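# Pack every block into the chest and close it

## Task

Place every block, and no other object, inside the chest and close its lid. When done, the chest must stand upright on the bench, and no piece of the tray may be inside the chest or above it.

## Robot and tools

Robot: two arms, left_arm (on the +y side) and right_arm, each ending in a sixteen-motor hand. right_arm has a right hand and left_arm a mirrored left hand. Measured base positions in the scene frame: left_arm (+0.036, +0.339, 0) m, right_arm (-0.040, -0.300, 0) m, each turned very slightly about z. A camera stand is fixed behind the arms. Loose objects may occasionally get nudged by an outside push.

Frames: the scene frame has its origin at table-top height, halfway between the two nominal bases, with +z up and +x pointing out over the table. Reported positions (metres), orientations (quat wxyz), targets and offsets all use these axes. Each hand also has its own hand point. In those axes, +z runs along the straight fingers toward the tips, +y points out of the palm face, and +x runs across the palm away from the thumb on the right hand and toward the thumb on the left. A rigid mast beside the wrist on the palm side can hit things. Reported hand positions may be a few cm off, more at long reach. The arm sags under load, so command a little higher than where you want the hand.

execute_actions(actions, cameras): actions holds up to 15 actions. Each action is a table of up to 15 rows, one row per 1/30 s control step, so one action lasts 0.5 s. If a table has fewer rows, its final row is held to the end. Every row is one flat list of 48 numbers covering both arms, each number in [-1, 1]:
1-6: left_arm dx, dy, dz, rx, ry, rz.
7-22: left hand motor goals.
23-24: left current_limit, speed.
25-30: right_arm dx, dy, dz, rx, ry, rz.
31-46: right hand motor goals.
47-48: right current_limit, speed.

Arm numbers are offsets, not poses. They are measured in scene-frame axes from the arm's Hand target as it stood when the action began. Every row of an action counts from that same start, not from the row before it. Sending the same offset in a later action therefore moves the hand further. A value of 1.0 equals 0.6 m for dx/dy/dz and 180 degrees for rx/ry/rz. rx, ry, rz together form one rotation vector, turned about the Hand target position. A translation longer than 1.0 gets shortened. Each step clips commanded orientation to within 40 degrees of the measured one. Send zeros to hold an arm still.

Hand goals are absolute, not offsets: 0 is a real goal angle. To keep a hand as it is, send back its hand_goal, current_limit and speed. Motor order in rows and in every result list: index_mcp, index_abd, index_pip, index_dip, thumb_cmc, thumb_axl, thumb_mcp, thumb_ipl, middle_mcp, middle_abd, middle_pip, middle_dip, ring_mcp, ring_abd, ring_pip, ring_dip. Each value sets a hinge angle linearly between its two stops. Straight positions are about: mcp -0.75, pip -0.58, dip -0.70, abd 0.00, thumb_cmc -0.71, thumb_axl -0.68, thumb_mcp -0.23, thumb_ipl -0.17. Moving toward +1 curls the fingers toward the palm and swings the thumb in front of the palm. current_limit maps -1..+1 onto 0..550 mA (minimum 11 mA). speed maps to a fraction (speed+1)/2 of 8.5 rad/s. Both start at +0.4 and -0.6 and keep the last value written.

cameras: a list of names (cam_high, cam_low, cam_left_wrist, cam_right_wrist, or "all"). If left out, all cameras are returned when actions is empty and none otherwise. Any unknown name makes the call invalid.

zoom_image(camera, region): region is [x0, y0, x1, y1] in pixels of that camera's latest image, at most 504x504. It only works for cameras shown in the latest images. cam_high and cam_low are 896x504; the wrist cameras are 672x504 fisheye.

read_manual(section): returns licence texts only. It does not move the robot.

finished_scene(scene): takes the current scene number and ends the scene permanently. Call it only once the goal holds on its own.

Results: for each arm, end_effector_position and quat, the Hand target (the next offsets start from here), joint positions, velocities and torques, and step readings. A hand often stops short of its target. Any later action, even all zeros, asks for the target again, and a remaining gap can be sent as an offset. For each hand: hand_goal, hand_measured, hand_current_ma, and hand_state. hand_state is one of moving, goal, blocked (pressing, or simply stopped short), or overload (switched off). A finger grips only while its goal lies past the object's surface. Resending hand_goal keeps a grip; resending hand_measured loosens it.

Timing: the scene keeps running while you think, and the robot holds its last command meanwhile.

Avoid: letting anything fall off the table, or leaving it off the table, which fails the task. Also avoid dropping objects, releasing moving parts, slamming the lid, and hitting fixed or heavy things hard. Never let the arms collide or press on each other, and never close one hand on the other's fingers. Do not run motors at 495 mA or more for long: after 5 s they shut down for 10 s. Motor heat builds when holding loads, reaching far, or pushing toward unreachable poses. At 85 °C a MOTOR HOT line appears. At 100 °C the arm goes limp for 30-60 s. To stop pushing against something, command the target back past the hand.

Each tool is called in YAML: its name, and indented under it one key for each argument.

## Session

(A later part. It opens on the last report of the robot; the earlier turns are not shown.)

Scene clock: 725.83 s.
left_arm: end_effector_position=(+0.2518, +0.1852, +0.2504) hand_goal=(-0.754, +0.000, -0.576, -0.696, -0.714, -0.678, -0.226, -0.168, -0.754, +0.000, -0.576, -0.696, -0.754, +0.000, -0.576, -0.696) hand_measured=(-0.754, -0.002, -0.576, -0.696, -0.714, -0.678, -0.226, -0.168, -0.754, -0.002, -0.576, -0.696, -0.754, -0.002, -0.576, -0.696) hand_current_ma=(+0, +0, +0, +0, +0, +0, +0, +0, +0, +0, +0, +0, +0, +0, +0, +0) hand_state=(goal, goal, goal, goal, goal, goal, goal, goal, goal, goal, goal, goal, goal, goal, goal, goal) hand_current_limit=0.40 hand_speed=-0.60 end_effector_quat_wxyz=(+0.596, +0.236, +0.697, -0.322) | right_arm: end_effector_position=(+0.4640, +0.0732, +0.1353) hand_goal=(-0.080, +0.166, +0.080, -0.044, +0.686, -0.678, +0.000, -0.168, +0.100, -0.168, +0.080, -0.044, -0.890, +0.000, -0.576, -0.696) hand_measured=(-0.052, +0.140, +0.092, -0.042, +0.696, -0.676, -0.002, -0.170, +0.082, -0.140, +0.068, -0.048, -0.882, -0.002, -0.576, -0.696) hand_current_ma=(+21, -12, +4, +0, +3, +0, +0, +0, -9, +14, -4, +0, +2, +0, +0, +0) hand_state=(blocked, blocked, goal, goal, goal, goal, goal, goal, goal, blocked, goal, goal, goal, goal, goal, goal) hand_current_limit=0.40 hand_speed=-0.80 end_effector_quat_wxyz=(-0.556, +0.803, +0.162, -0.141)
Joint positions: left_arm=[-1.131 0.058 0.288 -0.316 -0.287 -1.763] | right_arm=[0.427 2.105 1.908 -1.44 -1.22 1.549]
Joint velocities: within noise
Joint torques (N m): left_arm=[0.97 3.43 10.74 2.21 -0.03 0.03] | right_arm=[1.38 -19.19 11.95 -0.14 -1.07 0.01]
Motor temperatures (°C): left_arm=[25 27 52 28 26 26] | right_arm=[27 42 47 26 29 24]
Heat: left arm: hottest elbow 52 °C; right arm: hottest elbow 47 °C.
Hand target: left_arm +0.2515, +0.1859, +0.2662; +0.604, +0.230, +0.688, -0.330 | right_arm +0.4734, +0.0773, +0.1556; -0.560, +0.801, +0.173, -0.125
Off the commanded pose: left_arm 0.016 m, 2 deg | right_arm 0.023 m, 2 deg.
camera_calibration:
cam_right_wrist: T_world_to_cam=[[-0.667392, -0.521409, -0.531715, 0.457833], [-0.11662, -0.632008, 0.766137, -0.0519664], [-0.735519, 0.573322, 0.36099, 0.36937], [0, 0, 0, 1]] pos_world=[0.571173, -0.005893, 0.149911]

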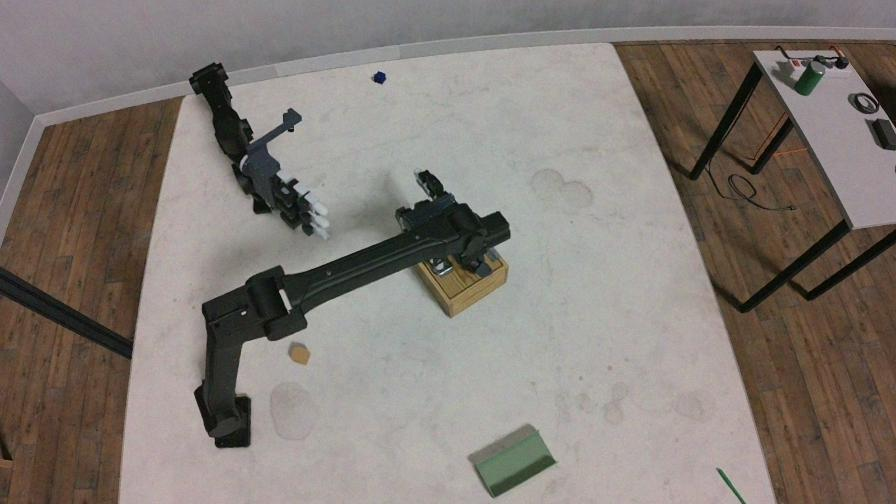

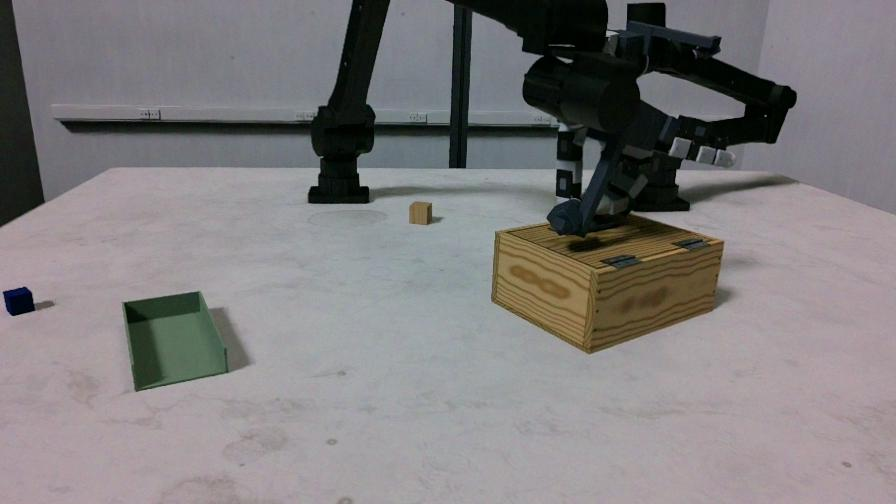

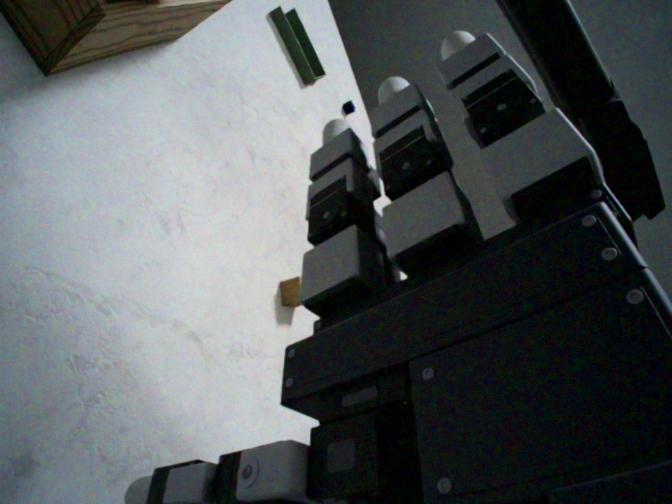

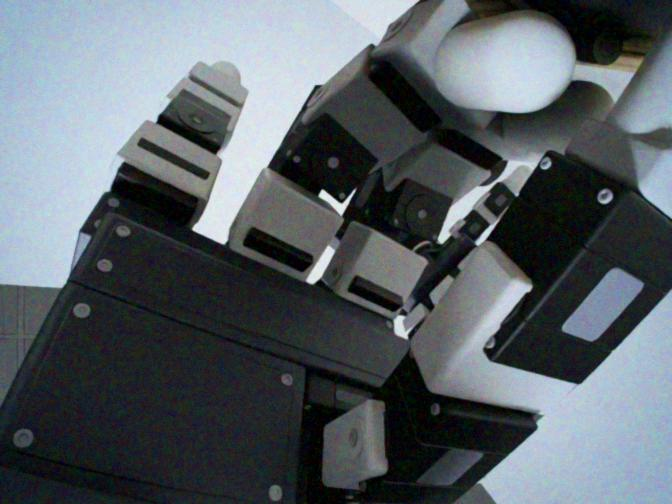

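execute_actions:
  actions:
    - [[0,0,0,0,0,0,-0.754,0,-0.576,-0.696,-0.714,-0.678,-0.226,-0.168,-0.754,0,-0.576,-0.696,-0.754,0,-0.576,-0.696,0.4,-0.6,0,0,0.02,0,0,0,-0.05,0.167,0.08,-0.043,0.686,-0.678,-0.0,-0.168,0.1,-0.167,0.08,-0.043,-0.89,0,-0.576,-0.696,0.4,-0.8]]
    - [[0,0,0,0,0,0,-0.754,0,-0.576,-0.696,-0.714,-0.678,-0.226,-0.168,-0.754,0,-0.576,-0.696,-0.754,0,-0.576,-0.696,0.4,-0.6,0,0,0.02,0,0,0,-0.05,0.167,0.08,-0.043,0.686,-0.678,-0.0,-0.168,0.1,-0.167,0.08,-0.043,-0.89,0,-0.576,-0.696,0.4,-0.8]]
  cameras: ["cam_low", "cam_high", "cam_right_wrist"]

zoom_image:
  camera: "cam_low"
  region: [520, 140, 700, 280]

zoom_image:
  camera: "cam_high"
  region: [410, 200, 520, 320]

Scene clock: 752.07 s.
left_arm: end_effector_position=(+0.2518, +0.1852, +0.2504) hand_goal=(-0.754, +0.000, -0.576, -0.696, -0.714, -0.678, -0.226, -0.168, -0.754, +0.000, -0.576, -0.696, -0.754, +0.000, -0.576, -0.696) hand_measured=(-0.754, -0.002, -0.576, -0.696, -0.714, -0.678, -0.226, -0.168, -0.754, -0.002, -0.576, -0.696, -0.754, -0.002, -0.576, -0.696) hand_current_ma=(+0, +0, +0, +0, +0, +0, +0, +0, +0, +0, +0, +0, +0, +0, +0, +0) hand_state=(goal, goal, goal, goal, goal, goal, goal, goal, goal, goal, goal, goal, goal, goal, goal, goal) hand_current_limit=0.40 hand_speed=-0.60 end_effector_quat_wxyz=(+0.596, +0.236, +0.697, -0.322) | right_arm: end_effector_position=(+0.4619, +0.0723, +0.1499) hand_goal=(-0.050, +0.166, +0.080, -0.044, +0.686, -0.678, +0.000, -0.168, +0.100, -0.168, +0.080, -0.044, -0.890, +0.000, -0.576, -0.696) hand_measured=(-0.044, +0.140, +0.092, -0.042, +0.690, -0.676, -0.002, -0.170, +0.088, -0.140, +0.070, -0.048, -0.882, -0.002, -0.576, -0.696) hand_current_ma=(+2, -12, +3, +0, +0, +0, +0, +0, -5, +14, -3, +0, +2, +0, +0, +0) hand_state=(goal, blocked, goal, goal, goal, goal, goal, goal, goal, blocked, goal, goal, goal, goal, goal, goal) hand_current_limit=0.40 hand_speed=-0.80 end_effector_quat_wxyz=(-0.554, +0.804, +0.156, -0.150)
Joint positions: left_arm=[-1.131 0.058 0.288 -0.316 -0.287 -1.763] | right_arm=[0.427 2.105 1.945 -1.499 -1.22 1.549]
Joint torques (N m): left_arm=[0.67 3.37 10.66 2.19 -0.01 0.01] | right_arm=[1.32 -20.07 12.68 -0.1 -1.07 0.02]
Heat: left arm: hottest elbow 52 °C; right arm: hottest elbow 49 °C.
Hand target: left_arm +0.2515, +0.1859, +0.2662; +0.604, +0.230, +0.688, -0.330 | right_arm +0.4734, +0.0773, +0.1796; -0.560, +0.801, +0.173, -0.125
Off the commanded pose: left_arm 0.016 m, 2 deg | right_arm 0.032 m, 4 deg.
Step readings (end_effector_position of left_arm | right_arm):
0: (+0.2518, +0.1852, +0.2504) | (+0.4640, +0.0732, +0.1353)
1: (+0.2518, +0.1852, +0.2504) | (+0.4640, +0.0732, +0.1353)
2: (+0.2518, +0.1852, +0.2504) | (+0.4636, +0.0731, +0.1354)
4: (+0.2518, +0.1852, +0.2504) | (+0.4629, +0.0728, +0.1362)
8: (+0.2518, +0.1852, +0.2504) | (+0.4622, +0.0724, +0.1389)
15: (+0.2518, +0.1852, +0.2504) | (+0.4615, +0.0721, +0.1403)
16: (+0.2518, +0.1852, +0.2504) | (+0.4614, +0.0721, +0.1404)
17: (+0.2518, +0.1852, +0.2504) | (+0.4612, +0.0720, +0.1410)
19: (+0.2518, +0.1852, +0.2504) | (+0.4609, +0.0718, +0.1425)
23: (+0.2518, +0.1852, +0.2504) | (+0.4619, +0.0723, +0.1471)
30: (+0.2518, +0.1852, +0.2504) | (+0.4621, +0.0724, +0.1496)
camera_calibration:
cam_right_wrist: T_world_to_cam=[[-0.678125, -0.526251, -0.513037, 0.466219], [-0.100777, -0.624885, 0.774185, -0.0730061], [-0.728005, 0.576697, 0.370716, 0.357934], [0, 0, 0, 1]] pos_world=[0.569375, -0.00669196, 0.163016]
Images, in order (width x height): cam_high 896x504, cam_low 896x504, cam_right_wrist 672x504.

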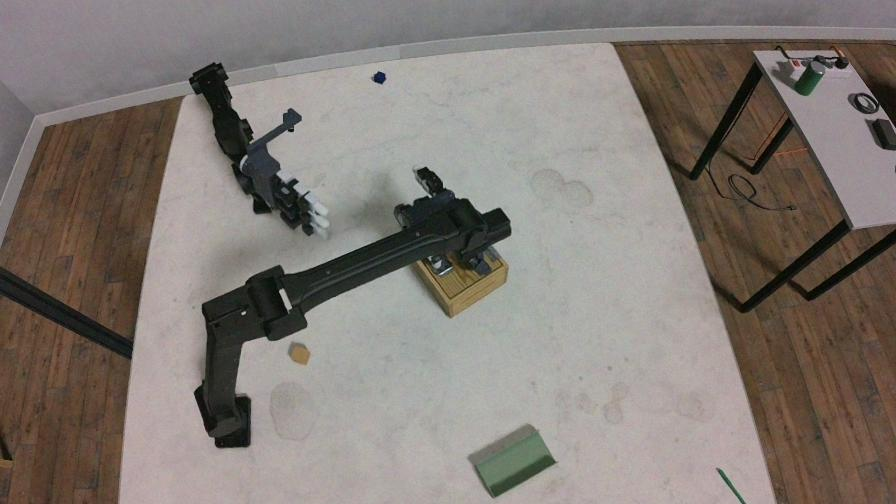

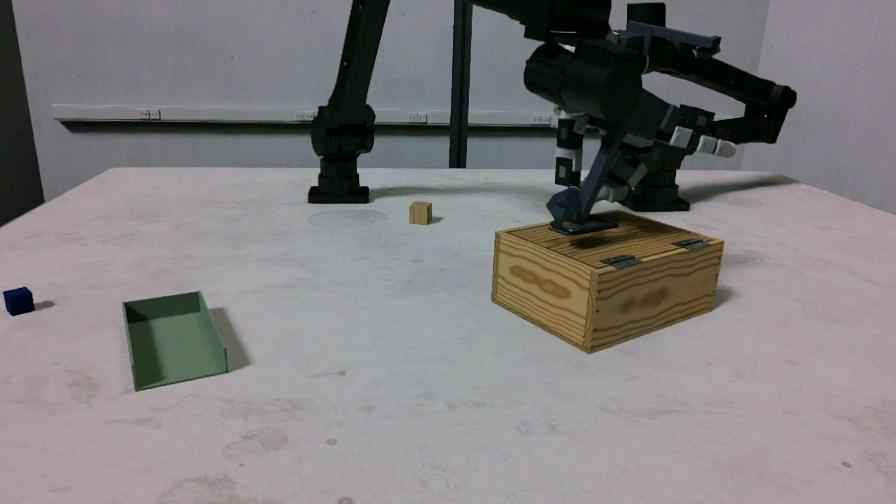

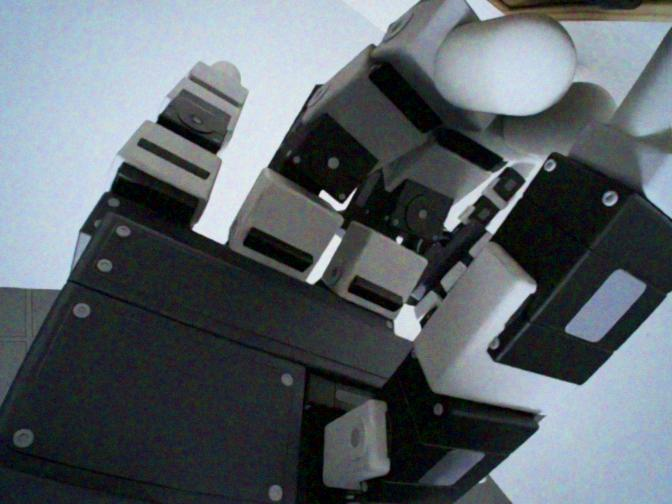

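Scaled by 2.800.

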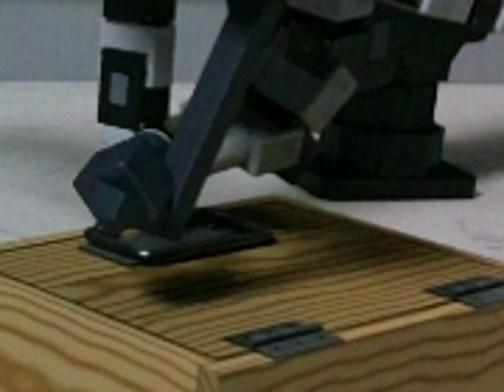

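Scaled by 4.200.

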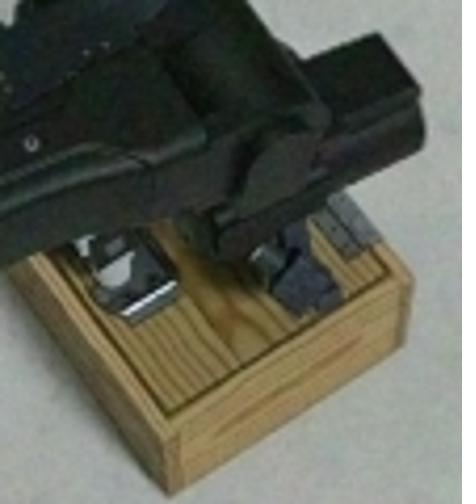

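execute_actions:
  actions:
    - [[0,0,0,0,0,0,-0.754,0,-0.576,-0.696,-0.714,-0.678,-0.226,-0.168,-0.754,0,-0.576,-0.696,-0.754,0,-0.576,-0.696,0.4,-0.6,0,0,0.04,0,0,0,-0.89,0,-0.576,-0.696,0.8,-0.678,-0.135,-0.168,-0.548,0,0.08,-0.043,-0.89,0,-0.576,-0.696,0.4,-0.6]]
    - [[0,0,0,0,0,0,-0.754,0,-0.576,-0.696,-0.714,-0.678,-0.226,-0.168,-0.754,0,-0.576,-0.696,-0.754,0,-0.576,-0.696,0.4,-0.6,-0.0035,-0.056,0,0,0,0,-0.89,0,-0.576,-0.696,0.8,-0.678,-0.135,-0.168,-0.548,0,0.08,-0.043,-0.89,0,-0.576,-0.696,0.4,-0.6]]
    - [[0,0,0,0,0,0,-0.754,0,-0.576,-0.696,-0.714,-0.678,-0.226,-0.168,-0.754,0,-0.576,-0.696,-0.754,0,-0.576,-0.696,0.4,-0.6,0,0,-0.09,0,0,0,-0.89,0,-0.576,-0.696,0.8,-0.678,-0.135,-0.168,-0.548,0,0.08,-0.043,-0.89,0,-0.576,-0.696,0.4,-0.6]]
  cameras: ["cam_low", "cam_high", "cam_right_wrist"]

zoom_image:
  camera: "cam_low"
  region: [520, 140, 700, 280]

zoom_image:
  camera: "cam_high"
  region: [410, 200, 520, 320]

Scene clock: 827.57 s.
left_arm: end_effector_position=(+0.2518, +0.1852, +0.2504) hand_goal=(-0.754, +0.000, -0.576, -0.696, -0.714, -0.678, -0.226, -0.168, -0.754, +0.000, -0.576, -0.696, -0.754, +0.000, -0.576, -0.696) hand_measured=(-0.754, -0.002, -0.576, -0.696, -0.714, -0.678, -0.226, -0.168, -0.754, -0.002, -0.576, -0.696, -0.754, -0.002, -0.576, -0.696) hand_current_ma=(+0, +0, +0, +0, +0, +0, +0, +0, +0, +0, +0, +0, +0, +0, +0, +0) hand_state=(goal, goal, goal, goal, goal, goal, goal, goal, goal, goal, goal, goal, goal, goal, goal, goal) hand_current_limit=0.40 hand_speed=-0.60 end_effector_quat_wxyz=(+0.596, +0.236, +0.697, -0.322) | right_arm: end_effector_position=(+0.4674, +0.0441, +0.1464) hand_goal=(-0.890, +0.000, -0.576, -0.696, +0.800, -0.678, -0.136, -0.168, -0.548, +0.000, +0.080, -0.044, -0.890, +0.000, -0.576, -0.696) hand_measured=(-0.866, +0.004, -0.568, -0.692, +0.796, -0.676, -0.132, -0.170, -0.534, -0.002, +0.078, -0.048, -0.882, -0.002, -0.576, -0.696) hand_current_ma=(+14, +0, +2, +0, -1, +0, +1, +0, +6, +0, +0, +0, +2, +0, +0, +0) hand_state=(blocked, goal, goal, goal, goal, goal, goal, goal, goal, goal, goal, goal, goal, goal, goal, goal) hand_current_limit=0.40 hand_speed=-0.60 end_effector_quat_wxyz=(-0.557, +0.802, +0.166, -0.135)
Joint positions: left_arm=[-1.131 0.058 0.288 -0.316 -0.287 -1.763] | right_arm=[0.382 2.093 1.916 -1.567 -1.216 1.421]
Joint torques (N m): left_arm=[0.85 3.31 10.74 2.17 -0.04 0.03] | right_arm=[1.08 -18.73 8.23 0.42 -1.15 -0.1]
Heat: left arm: hottest elbow 53 °C; right arm: hottest elbow 48 °C.
Hand target: left_arm +0.2515, +0.1859, +0.2662; +0.604, +0.230, +0.688, -0.330 | right_arm +0.4713, +0.0438, +0.1496; -0.560, +0.801, +0.173, -0.125
Off the commanded pose: left_arm 0.016 m, 2 deg | right_arm 0.005 m, 1 deg.
Step readings (end_effector_position of left_arm | right_arm):
0: (+0.2518, +0.1852, +0.2504) | (+0.4619, +0.0723, +0.1499)
1: (+0.2518, +0.1852, +0.2504) | (+0.4618, +0.0723, +0.1501)
2: (+0.2518, +0.1852, +0.2504) | (+0.4616, +0.0722, +0.1510)
4: (+0.2518, +0.1852, +0.2504) | (+0.4611, +0.0719, +0.1542)
8: (+0.2518, +0.1852, +0.2504) | (+0.4632, +0.0728, +0.1633)
15: (+0.2518, +0.1852, +0.2504) | (+0.4637, +0.0731, +0.1700)
16: (+0.2518, +0.1852, +0.2504) | (+0.4634, +0.0729, +0.1702)
17: (+0.2518, +0.1852, +0.2504) | (+0.4625, +0.0722, +0.1706)
19: (+0.2518, +0.1852, +0.2504) | (+0.4605, +0.0689, +0.1716)
23: (+0.2518, +0.1852, +0.2504) | (+0.4607, +0.0597, +0.1762)
30: (+0.2518, +0.1852, +0.2504) | (+0.4659, +0.0447, +0.1816)
31: (+0.2518, +0.1852, +0.2504) | (+0.4663, +0.0441, +0.1815)
32: (+0.2518, +0.1852, +0.2504) | (+0.4667, +0.0440, +0.1805)
34: (+0.2518, +0.1852, +0.2504) | (+0.4676, +0.0443, +0.1747)
38: (+0.2518, +0.1852, +0.2504) | (+0.4653, +0.0433, +0.1569)
45: (+0.2518, +0.1852, +0.2504) | (+0.4664, +0.0437, +0.1467)
camera_calibration:
cam_right_wrist: T_world_to_cam=[[-0.660722, -0.518363, -0.542906, 0.449276], [-0.125797, -0.636571, 0.760889, -0.0732679], [-0.740015, 0.571032, 0.355388, 0.387616], [0, 0, 0, 1]] pos_world=[0.574471, -0.0350938, 0.161909]
Images, in order (width x height): cam_high 896x504, cam_low 896x504, cam_right_wrist 672x504.

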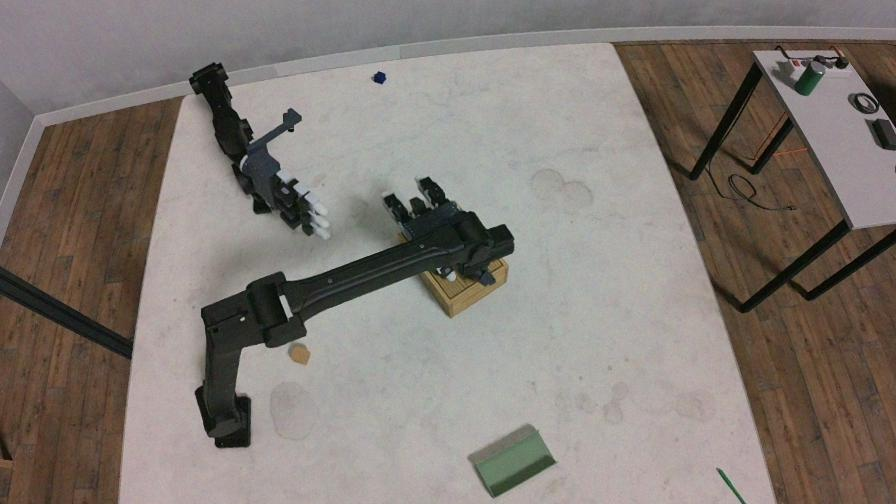

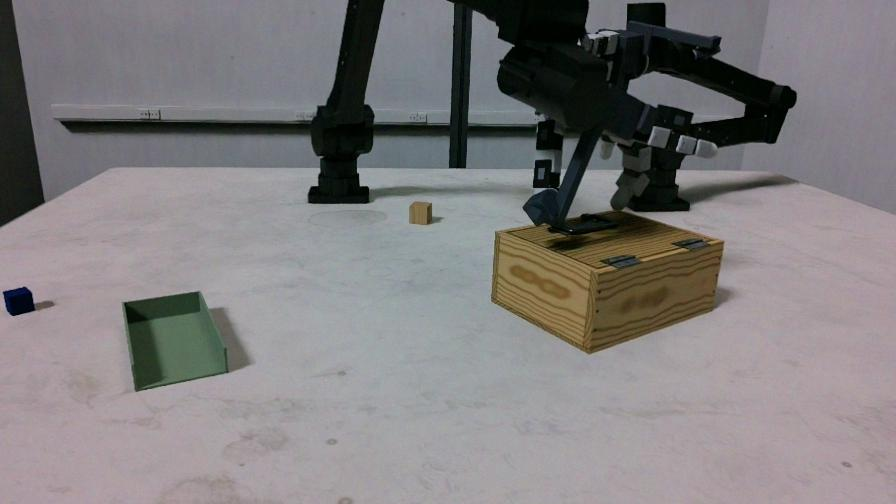

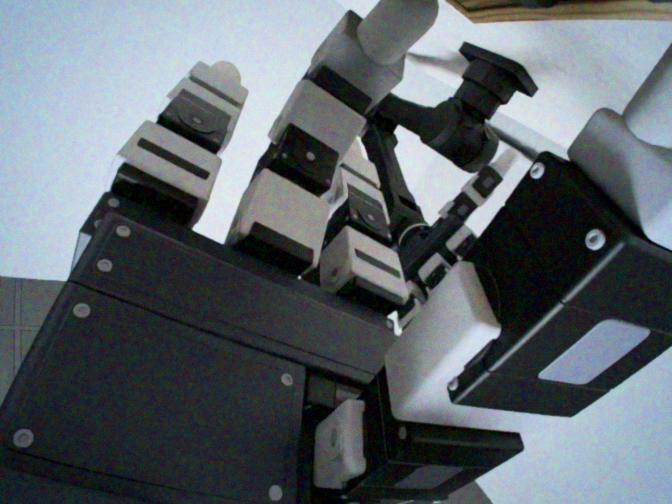

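Scaled by 2.800.

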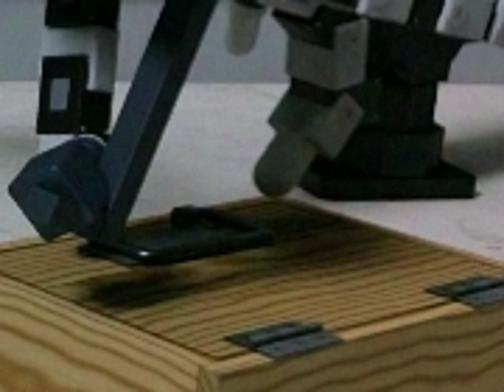

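Scaled by 4.200.

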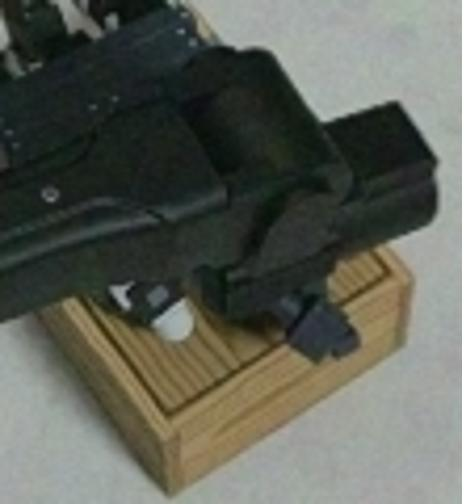

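execute_actions:
  actions:
    - [[0,0,0,0,0,0,-0.754,0,-0.576,-0.696,-0.714,-0.678,-0.226,-0.168,-0.754,0,-0.576,-0.696,-0.754,0,-0.576,-0.696,0.4,-0.6,0,0,-0.03,0,0,0,-0.89,0,-0.576,-0.696,0.8,-0.678,-0.135,-0.168,-0.548,0,0.08,-0.043,-0.89,0,-0.576,-0.696,0.4,-0.6]]
    - [[0,0,0,0,0,0,-0.754,0,-0.576,-0.696,-0.714,-0.678,-0.226,-0.168,-0.754,0,-0.576,-0.696,-0.754,0,-0.576,-0.696,0.4,-0.6,0,0,-0.011,0,0,0,-0.89,0,-0.576,-0.696,0.8,-0.678,-0.135,-0.168,-0.548,0,0.08,-0.043,-0.89,0,-0.576,-0.696,0.4,-0.6]]
  cameras: ["cam_low", "cam_high"]

zoom_image:
  camera: "cam_low"
  region: [520, 160, 660, 260]

zoom_image:
  camera: "cam_high"
  region: [410, 200, 520, 320]

Scene clock: 854.17 s.
left_arm: end_effector_position=(+0.2518, +0.1852, +0.2504) hand_goal=(-0.754, +0.000, -0.576, -0.696, -0.714, -0.678, -0.226, -0.168, -0.754, +0.000, -0.576, -0.696, -0.754, +0.000, -0.576, -0.696) hand_measured=(-0.754, -0.002, -0.576, -0.696, -0.714, -0.678, -0.226, -0.168, -0.754, -0.002, -0.576, -0.696, -0.754, -0.002, -0.576, -0.696) hand_current_ma=(+0, +0, +0, +0, +0, +0, +0, +0, +0, +0, +0, +0, +0, +0, +0, +0) hand_state=(goal, goal, goal, goal, goal, goal, goal, goal, goal, goal, goal, goal, goal, goal, goal, goal) hand_current_limit=0.40 hand_speed=-0.60 end_effector_quat_wxyz=(+0.596, +0.236, +0.697, -0.322) | right_arm: end_effector_position=(+0.4675, +0.0442, +0.1291) hand_goal=(-0.890, +0.000, -0.576, -0.696, +0.800, -0.678, -0.136, -0.168, -0.548, +0.000, +0.080, -0.044, -0.890, +0.000, -0.576, -0.696) hand_measured=(-0.866, +0.004, -0.568, -0.692, +0.796, -0.676, -0.132, -0.170, -0.536, -0.002, +0.080, -0.046, -0.882, -0.002, -0.576, -0.696) hand_current_ma=(+14, +0, +2, +0, -1, +0, +1, +0, +5, +0, +0, +0, +2, +0, +0, +0) hand_state=(blocked, goal, goal, goal, goal, goal, goal, goal, goal, goal, goal, goal, goal, goal, goal, goal) hand_current_limit=0.40 hand_speed=-0.60 end_effector_quat_wxyz=(-0.558, +0.802, +0.170, -0.130)
Joint positions: left_arm=[-1.131 0.058 0.288 -0.316 -0.287 -1.763] | right_arm=[0.382 2.095 1.875 -1.511 -1.216 1.421]
Joint torques (N m): left_arm=[0.91 3.55 10.74 2.21 -0.02 0.02] | right_arm=[1.08 -17.79 8.05 0.47 -1.16 -0.09]
Heat: left arm: hottest elbow 53 °C; right arm: hottest elbow 46 °C.
Hand target: left_arm +0.2515, +0.1859, +0.2662; +0.604, +0.230, +0.688, -0.330 | right_arm +0.4713, +0.0438, +0.1250; -0.560, +0.801, +0.173, -0.125
Off the commanded pose: left_arm 0.016 m, 2 deg | right_arm 0.006 m, 1 deg.
Step readings (end_effector_position of left_arm | right_arm):
0: (+0.2518, +0.1852, +0.2504) | (+0.4674, +0.0441, +0.1464)
1: (+0.2518, +0.1852, +0.2504) | (+0.4676, +0.0442, +0.1464)
2: (+0.2518, +0.1852, +0.2504) | (+0.4676, +0.0442, +0.1455)
4: (+0.2518, +0.1852, +0.2504) | (+0.4679, +0.0443, +0.1424)
8: (+0.2518, +0.1852, +0.2504) | (+0.4666, +0.0438, +0.1355)
15: (+0.2518, +0.1852, +0.2504) | (+0.4672, +0.0440, +0.1331)
16: (+0.2518, +0.1852, +0.2504) | (+0.4673, +0.0441, +0.1331)
17: (+0.2518, +0.1852, +0.2504) | (+0.4674, +0.0441, +0.1329)
19: (+0.2518, +0.1852, +0.2504) | (+0.4677, +0.0442, +0.1318)
23: (+0.2518, +0.1852, +0.2504) | (+0.4672, +0.0441, +0.1295)
30: (+0.2518, +0.1852, +0.2504) | (+0.4675, +0.0442, +0.1291)
Images, in order (width x height): cam_high 896x504, cam_low 896x504.

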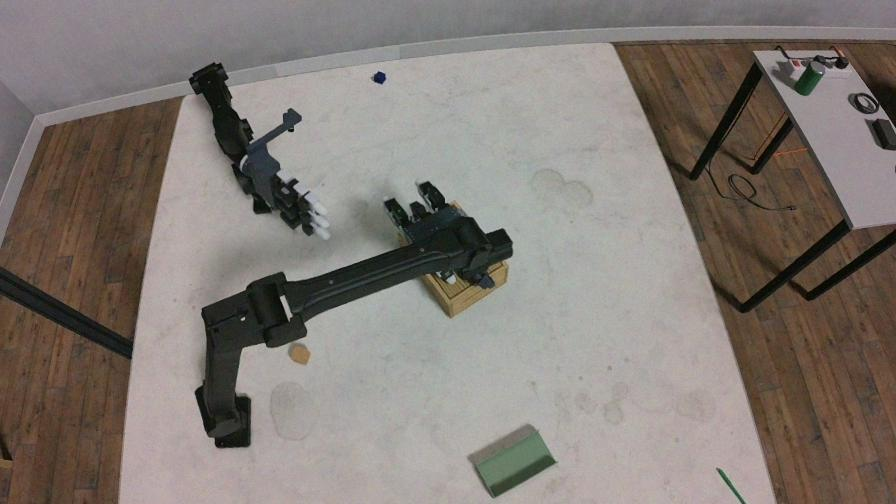

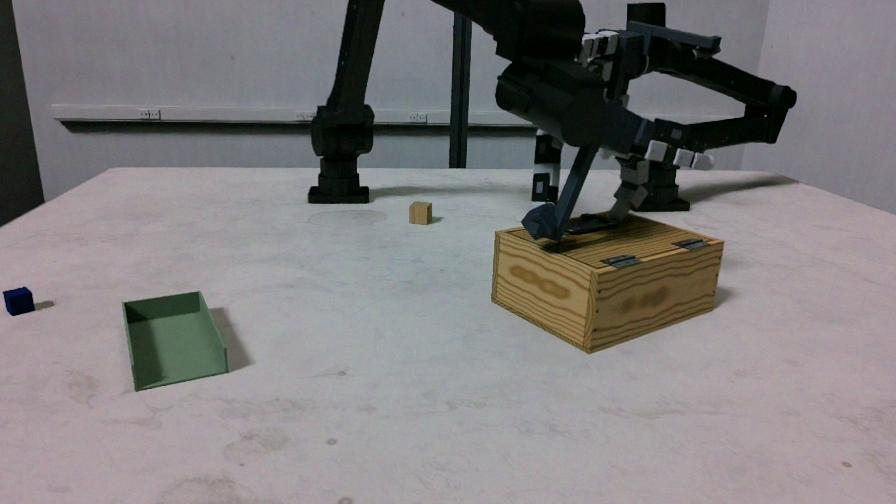

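Scaled by 3.600.

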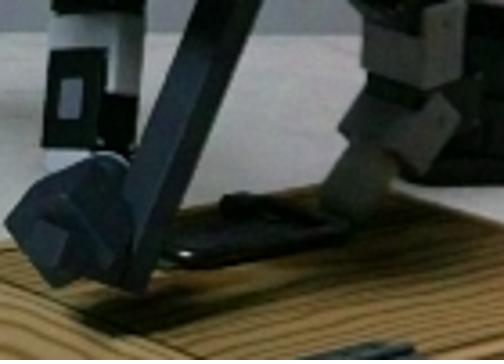

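Scaled by 4.200.

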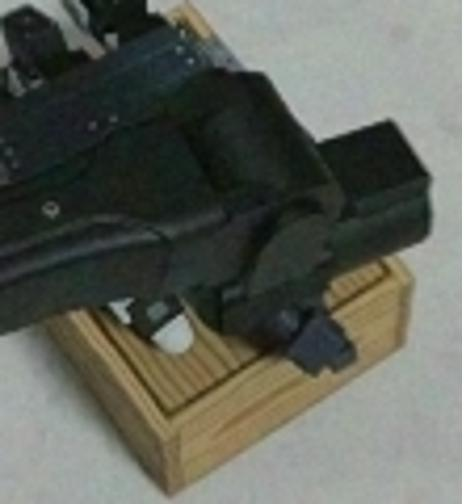

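execute_actions:
  actions:
    - [[0,0,0,0,0,0,-0.754,0,-0.576,-0.696,-0.714,-0.678,-0.226,-0.168,-0.754,0,-0.576,-0.696,-0.754,0,-0.576,-0.696,0.4,-0.6,0,0,-0.01,0,0,0,-0.89,0,-0.576,-0.696,0.8,-0.678,-0.135,-0.168,-0.548,0,0.08,-0.043,-0.89,0,-0.576,-0.696,0.4,-0.6]]
    - [[0,0,0,0,0,0,-0.754,0,-0.576,-0.696,-0.714,-0.678,-0.226,-0.168,-0.754,0,-0.576,-0.696,-0.754,0,-0.576,-0.696,0.4,-0.6,0,0,0,0,0,0,-0.89,0,-0.576,-0.696,0.8,-0.678,-0.1,-0.168,-0.35,0,0.08,-0.043,-0.89,0,-0.576,-0.696,0.4,-0.8]]
    - [[0,0,0,0,0,0,-0.754,0,-0.576,-0.696,-0.714,-0.678,-0.226,-0.168,-0.754,0,-0.576,-0.696,-0.754,0,-0.576,-0.696,0.4,-0.6,0,0,0,0,0,0,-0.89,0,-0.576,-0.696,0.8,-0.678,-0.1,-0.168,-0.25,0,0.08,-0.043,-0.89,0,-0.576,-0.696,0.4,-0.8]]
  cameras: ["cam_low", "cam_high"]

zoom_image:
  camera: "cam_low"
  region: [520, 160, 660, 260]

Scene clock: 878.33 s.
left_arm: end_effector_position=(+0.2518, +0.1852, +0.2504) hand_goal=(-0.754, +0.000, -0.576, -0.696, -0.714, -0.678, -0.226, -0.168, -0.754, +0.000, -0.576, -0.696, -0.754, +0.000, -0.576, -0.696) hand_measured=(-0.754, -0.002, -0.576, -0.696, -0.714, -0.678, -0.226, -0.168, -0.754, -0.002, -0.576, -0.696, -0.754, -0.002, -0.576, -0.696) hand_current_ma=(+0, +0, +0, +0, +0, +0, +0, +0, +0, +0, +0, +0, +0, +0, +0, +0) hand_state=(goal, goal, goal, goal, goal, goal, goal, goal, goal, goal, goal, goal, goal, goal, goal, goal) hand_current_limit=0.40 hand_speed=-0.60 end_effector_quat_wxyz=(+0.596, +0.236, +0.697, -0.322) | right_arm: end_effector_position=(+0.4644, +0.0519, +0.1301) hand_goal=(-0.890, +0.000, -0.576, -0.696, +0.800, -0.678, -0.100, -0.168, -0.250, +0.000, +0.080, -0.044, -0.890, +0.000, -0.576, -0.696) hand_measured=(-0.866, +0.004, -0.568, -0.692, +0.796, -0.676, -0.108, -0.172, -0.370, -0.004, +0.056, -0.046, -0.882, -0.002, -0.576, -0.696) hand_current_ma=(+14, +0, +2, +0, +0, +0, -2, -1, -281, +0, -13, +0, +2, +0, +0, +0) hand_state=(blocked, goal, goal, goal, goal, goal, goal, goal, blocked, goal, blocked, goal, goal, goal, goal, goal) hand_current_limit=0.40 hand_speed=-0.80 end_effector_quat_wxyz=(-0.568, +0.794, +0.172, -0.131)
Joint positions: left_arm=[-1.131 0.058 0.288 -0.316 -0.287 -1.763] | right_arm=[0.391 2.095 1.87 -1.5 -1.241 1.421]
Joint torques (N m): left_arm=[0.73 3.43 10.71 2.15 -0.02 0.03] | right_arm=[0.44 -17.44 7.73 0.57 -0.3 -0.1]
Heat: left arm: hottest elbow 53 °C; right arm: hottest elbow 46 °C.
Hand target: left_arm +0.2515, +0.1859, +0.2662; +0.604, +0.230, +0.688, -0.330 | right_arm +0.4712, +0.0439, +0.1189; -0.560, +0.801, +0.173, -0.125
Off the commanded pose: left_arm 0.016 m, 2 deg | right_arm 0.015 m, 1 deg.
Step readings (end_effector_position of left_arm | right_arm):
0: (+0.2518, +0.1852, +0.2504) | (+0.4675, +0.0442, +0.1291)
1: (+0.2518, +0.1852, +0.2504) | (+0.4676, +0.0442, +0.1291)
2: (+0.2518, +0.1852, +0.2504) | (+0.4676, +0.0442, +0.1289)
4: (+0.2518, +0.1852, +0.2504) | (+0.4675, +0.0443, +0.1282)
8: (+0.2518, +0.1852, +0.2504) | (+0.4674, +0.0447, +0.1277)
15: (+0.2518, +0.1852, +0.2504) | (+0.4673, +0.0447, +0.1275)
16: (+0.2518, +0.1852, +0.2504) | (+0.4673, +0.0447, +0.1275)
17: (+0.2518, +0.1852, +0.2504) | (+0.4673, +0.0448, +0.1276)
19: (+0.2518, +0.1852, +0.2504) | (+0.4673, +0.0452, +0.1279)
23: (+0.2518, +0.1852, +0.2504) | (+0.4673, +0.0465, +0.1289)
30: (+0.2518, +0.1852, +0.2504) | (+0.4660, +0.0492, +0.1295)
31: (+0.2518, +0.1852, +0.2504) | (+0.4660, +0.0492, +0.1295)
32: (+0.2518, +0.1852, +0.2504) | (+0.4660, +0.0492, +0.1295)
34: (+0.2518, +0.1852, +0.2504) | (+0.4657, +0.0500, +0.1299)
38: (+0.2518, +0.1852, +0.2504) | (+0.4644, +0.0519, +0.1301)
45: (+0.2518, +0.1852, +0.2504) | (+0.4644, +0.0519, +0.1301)
Images, in order (width x height): cam_high 896x504, cam_low 896x504.

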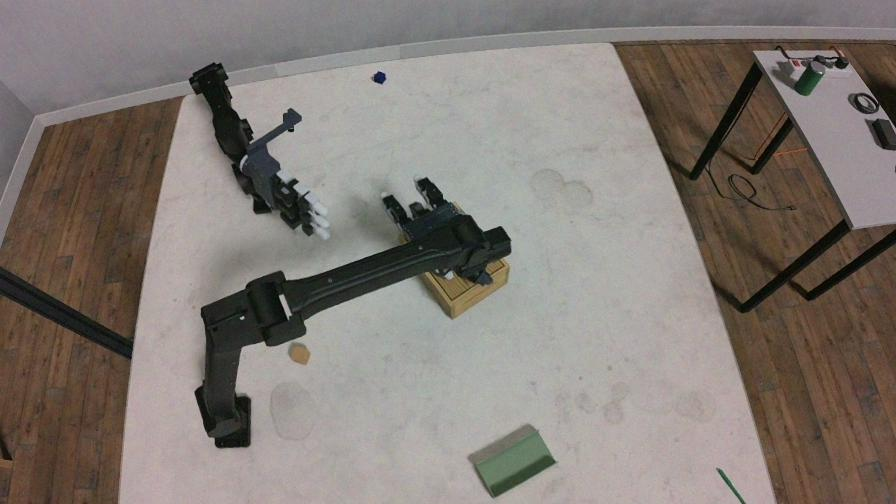

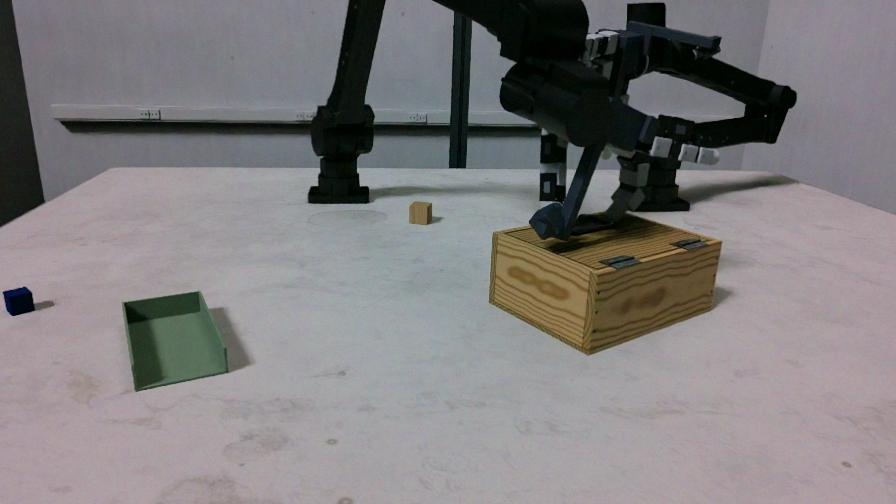

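Scaled by 3.600.

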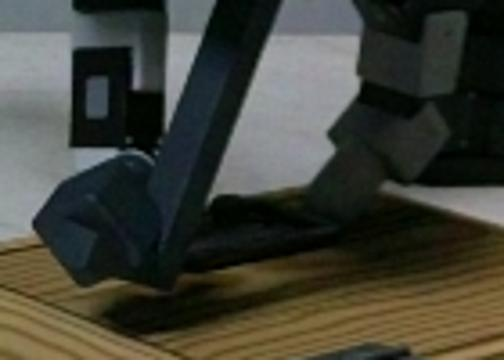

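execute_actions:
  actions:
    - [[0,0,0,0,0,0,-0.754,0,-0.576,-0.696,-0.714,-0.678,-0.226,-0.168,-0.754,0,-0.576,-0.696,-0.754,0,-0.576,-0.696,0.4,-0.6,0,0,-0.005,0,0,0,-0.89,0,-0.576,-0.696,0.8,-0.678,-0.0,-0.12,-0.25,0,0.08,-0.043,-0.89,0,-0.576,-0.696,0.5,-0.85]]
    - [[0,0,0,0,0,0,-0.754,0,-0.576,-0.696,-0.714,-0.678,-0.226,-0.168,-0.754,0,-0.576,-0.696,-0.754,0,-0.576,-0.696,0.4,-0.6,0,0,0,0,0,0,-0.89,0,-0.576,-0.696,0.8,-0.678,-0.0,-0.12,-0.2,0,0.1,-0.02,-0.89,0,-0.576,-0.696,0.5,-0.85]]
  cameras: ["cam_low", "cam_right_wrist"]

zoom_image:
  camera: "cam_low"
  region: [520, 160, 660, 260]

Scene clock: 896.03 s.
left_arm: end_effector_position=(+0.2518, +0.1852, +0.2504) hand_goal=(-0.754, +0.000, -0.576, -0.696, -0.714, -0.678, -0.226, -0.168, -0.754, +0.000, -0.576, -0.696, -0.754, +0.000, -0.576, -0.696) hand_measured=(-0.754, -0.002, -0.576, -0.696, -0.714, -0.678, -0.226, -0.168, -0.754, -0.002, -0.576, -0.696, -0.754, -0.002, -0.576, -0.696) hand_current_ma=(+0, +0, +0, +0, +0, +0, +0, +0, +0, +0, +0, +0, +0, +0, +0, +0) hand_state=(goal, goal, goal, goal, goal, goal, goal, goal, goal, goal, goal, goal, goal, goal, goal, goal) hand_current_limit=0.40 hand_speed=-0.60 end_effector_quat_wxyz=(+0.596, +0.236, +0.697, -0.322) | right_arm: end_effector_position=(+0.4646, +0.0519, +0.1302) hand_goal=(-0.890, +0.000, -0.576, -0.696, +0.800, -0.678, +0.000, -0.120, -0.200, +0.000, +0.100, -0.020, -0.890, +0.000, -0.576, -0.696) hand_measured=(-0.866, +0.004, -0.568, -0.692, +0.796, -0.676, -0.098, -0.162, -0.370, -0.004, +0.052, -0.040, -0.882, -0.002, -0.576, -0.696) hand_current_ma=(+14, +0, +2, +0, +0, +0, -282, -61, -413, -1, -49, -9, +2, +0, +0, +0) hand_state=(blocked, goal, goal, goal, goal, goal, blocked, blocked, blocked, goal, blocked, goal, goal, goal, goal, goal) hand_current_limit=0.50 hand_speed=-0.85 end_effector_quat_wxyz=(-0.568, +0.794, +0.172, -0.131)
Joint positions: left_arm=[-1.131 0.058 0.288 -0.316 -0.287 -1.763] | right_arm=[0.391 2.095 1.87 -1.499 -1.241 1.421]
Joint torques (N m): left_arm=[0.91 3.31 10.69 2.18 -0.03 0.03] | right_arm=[0.38 -17.32 7.36 0.75 -0.31 -0.11]
Heat: left arm: hottest elbow 54 °C; right arm: hottest elbow 45 °C.
Hand target: left_arm +0.2515, +0.1859, +0.2662; +0.604, +0.230, +0.688, -0.330 | right_arm +0.4712, +0.0439, +0.1160; -0.560, +0.801, +0.173, -0.125
Off the commanded pose: left_arm 0.016 m, 2 deg | right_arm 0.018 m, 1 deg.
Step readings (end_effector_position of left_arm | right_arm):
0: (+0.2518, +0.1852, +0.2504) | (+0.4644, +0.0519, +0.1301)
1: (+0.2518, +0.1852, +0.2504) | (+0.4644, +0.0519, +0.1301)
2: (+0.2518, +0.1852, +0.2504) | (+0.4644, +0.0519, +0.1301)
4: (+0.2518, +0.1852, +0.2504) | (+0.4645, +0.0519, +0.1301)
8: (+0.2518, +0.1852, +0.2504) | (+0.4645, +0.0519, +0.1301)
15: (+0.2518, +0.1852, +0.2504) | (+0.4645, +0.0519, +0.1303)
16: (+0.2518, +0.1852, +0.2504) | (+0.4645, +0.0519, +0.1303)
17: (+0.2518, +0.1852, +0.2504) | (+0.4645, +0.0519, +0.1303)
19: (+0.2518, +0.1852, +0.2504) | (+0.4646, +0.0519, +0.1302)
23: (+0.2518, +0.1852, +0.2504) | (+0.4646, +0.0519, +0.1302)
30: (+0.2518, +0.1852, +0.2504) | (+0.4646, +0.0519, +0.1302)
camera_calibration:
cam_right_wrist: T_world_to_cam=[[-0.654204, -0.504569, -0.563407, 0.441603], [-0.129275, -0.659371, 0.74062, -0.0508929], [-0.745188, 0.557351, 0.366135, 0.388556], [0, 0, 0, 1]] pos_world=[0.571867, -0.0272999, 0.144231]
Images, in order (width x height): cam_low 896x504, cam_right_wrist 672x504.

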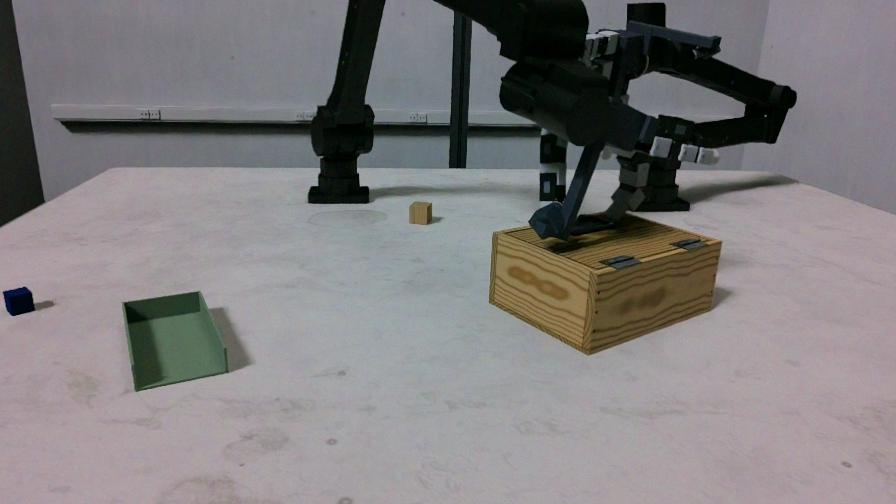

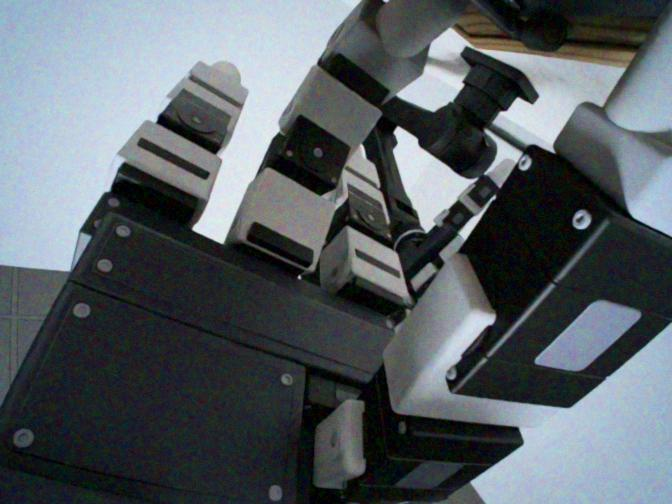

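Scaled by 3.600.

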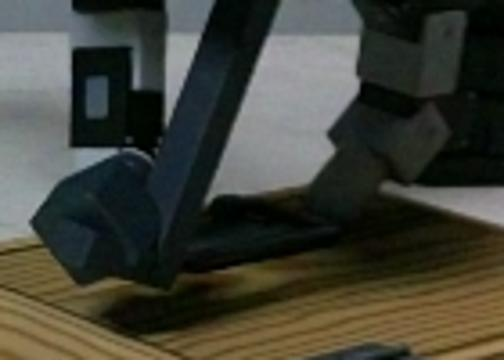

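execute_actions:
  actions:
    - [[0,0,0,0,0,0,-0.754,0,-0.576,-0.696,-0.714,-0.678,-0.226,-0.168,-0.754,0,-0.576,-0.696,-0.754,0,-0.576,-0.696,0.4,-0.6,-0.009,0.018,0.03,0,0,0,-0.89,0,-0.576,-0.696,0.8,-0.678,-0.0,-0.12,-0.2,0,0.1,-0.02,-0.89,0,-0.576,-0.696,0.6,-0.85]]
    - [[0,0,0,0,0,0,-0.754,0,-0.576,-0.696,-0.714,-0.678,-0.226,-0.168,-0.754,0,-0.576,-0.696,-0.754,0,-0.576,-0.696,0.4,-0.6,0,0,0.03,0,0,0,-0.89,0,-0.576,-0.696,0.8,-0.678,-0.0,-0.12,-0.2,0,0.1,-0.02,-0.89,0,-0.576,-0.696,0.6,-0.85]]
    - [[0,0,0,0,0,0,-0.754,0,-0.576,-0.696,-0.714,-0.678,-0.226,-0.168,-0.754,0,-0.576,-0.696,-0.754,0,-0.576,-0.696,0.4,-0.6,0,0,0.03,0,0,0,-0.89,0,-0.576,-0.696,0.8,-0.678,-0.0,-0.12,-0.2,0,0.1,-0.02,-0.89,0,-0.576,-0.696,0.6,-0.85]]
  cameras: ["cam_low", "cam_high"]

zoom_image:
  camera: "cam_low"
  region: [520, 160, 660, 260]

Scene clock: 909.10 s.
left_arm: end_effector_position=(+0.2518, +0.1852, +0.2504) hand_goal=(-0.754, +0.000, -0.576, -0.696, -0.714, -0.678, -0.226, -0.168, -0.754, +0.000, -0.576, -0.696, -0.754, +0.000, -0.576, -0.696) hand_measured=(-0.754, -0.002, -0.576, -0.696, -0.714, -0.678, -0.226, -0.168, -0.754, -0.002, -0.576, -0.696, -0.754, -0.002, -0.576, -0.696) hand_current_ma=(+0, +0, +0, +0, +0, +0, +0, +0, +0, +0, +0, +0, +0, +0, +0, +0) hand_state=(goal, goal, goal, goal, goal, goal, goal, goal, goal, goal, goal, goal, goal, goal, goal, goal) hand_current_limit=0.40 hand_speed=-0.60 end_effector_quat_wxyz=(+0.596, +0.236, +0.697, -0.322) | right_arm: end_effector_position=(+0.4545, +0.0501, +0.1406) hand_goal=(-0.890, +0.000, -0.576, -0.696, +0.800, -0.678, +0.000, -0.120, -0.200, +0.000, +0.100, -0.020, -0.890, +0.000, -0.576, -0.696) hand_measured=(-0.868, +0.004, -0.568, -0.692, +0.802, -0.676, -0.002, -0.122, -0.198, -0.002, +0.096, -0.024, -0.882, -0.002, -0.576, -0.696) hand_current_ma=(+14, +0, +2, +0, +0, +0, +0, +0, +0, +0, +0, +0, +2, +0, +0, +0) hand_state=(blocked, goal, goal, goal, goal, goal, goal, goal, goal, goal, goal, goal, goal, goal, goal, goal) hand_current_limit=0.60 hand_speed=-0.85 end_effector_quat_wxyz=(-0.555, +0.803, +0.160, -0.147)
Joint positions: left_arm=[-1.131 0.058 0.288 -0.316 -0.287 -1.763] | right_arm=[0.399 2.079 1.874 -1.531 -1.219 1.458]
Joint torques (N m): left_arm=[0.85 3.37 10.66 2.18 -0.04 0.03] | right_arm=[1.26 -19.72 12.44 -0.18 -1.12 0.09]
Heat: left arm: hottest elbow 54 °C; right arm: hottest elbow 45 °C.
Hand target: left_arm +0.2515, +0.1859, +0.2662; +0.604, +0.230, +0.688, -0.330 | right_arm +0.4659, +0.0545, +0.1702; -0.560, +0.801, +0.173, -0.125
Off the commanded pose: left_arm 0.016 m, 2 deg | right_arm 0.032 m, 3 deg.
Step readings (end_effector_position of left_arm | right_arm):
0: (+0.2518, +0.1852, +0.2504) | (+0.4646, +0.0519, +0.1302)
1: (+0.2518, +0.1852, +0.2504) | (+0.4646, +0.0519, +0.1302)
2: (+0.2518, +0.1852, +0.2504) | (+0.4647, +0.0520, +0.1307)
4: (+0.2518, +0.1852, +0.2504) | (+0.4650, +0.0519, +0.1311)
8: (+0.2518, +0.1852, +0.2504) | (+0.4647, +0.0528, +0.1315)
15: (+0.2518, +0.1852, +0.2504) | (+0.4648, +0.0530, +0.1317)
16: (+0.2518, +0.1852, +0.2504) | (+0.4647, +0.0530, +0.1319)
17: (+0.2518, +0.1852, +0.2504) | (+0.4647, +0.0529, +0.1319)
19: (+0.2518, +0.1852, +0.2504) | (+0.4645, +0.0530, +0.1324)
23: (+0.2518, +0.1852, +0.2504) | (+0.4632, +0.0527, +0.1333)
30: (+0.2518, +0.1852, +0.2504) | (+0.4608, +0.0543, +0.1384)
31: (+0.2518, +0.1852, +0.2504) | (+0.4604, +0.0541, +0.1385)
32: (+0.2518, +0.1852, +0.2504) | (+0.4599, +0.0531, +0.1380)
34: (+0.2518, +0.1852, +0.2504) | (+0.4581, +0.0516, +0.1378)
38: (+0.2518, +0.1852, +0.2504) | (+0.4556, +0.0505, +0.1390)
45: (+0.2518, +0.1852, +0.2504) | (+0.4545, +0.0501, +0.1401)
Images, in order (width x height): cam_high 896x504, cam_low 896x504.

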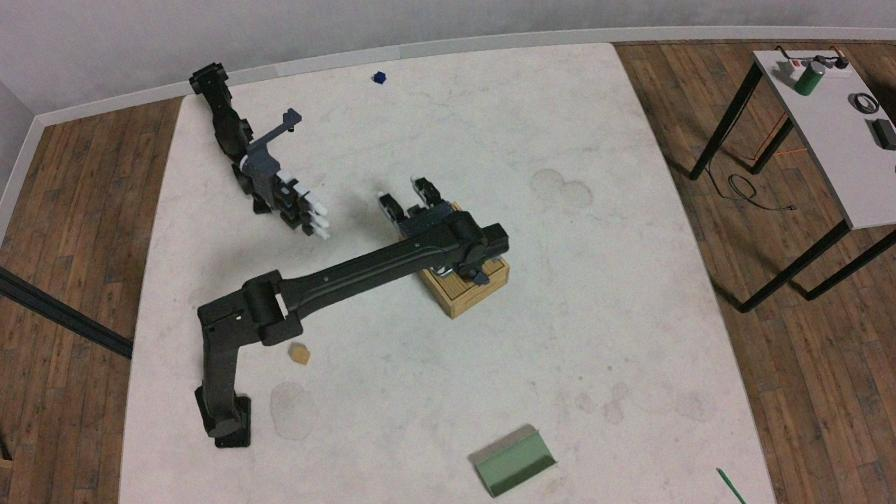

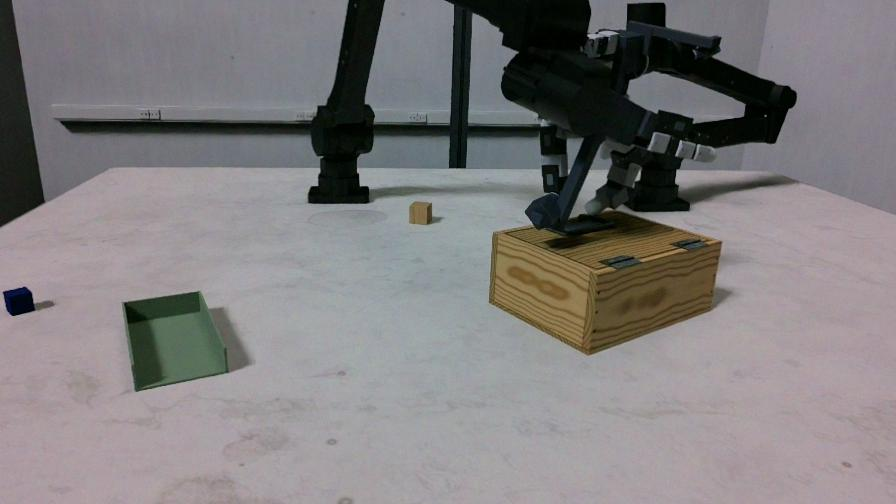

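Scaled by 3.600.

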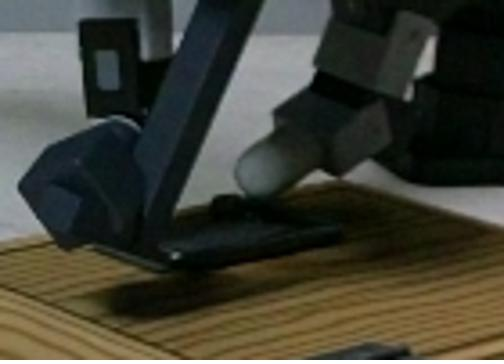

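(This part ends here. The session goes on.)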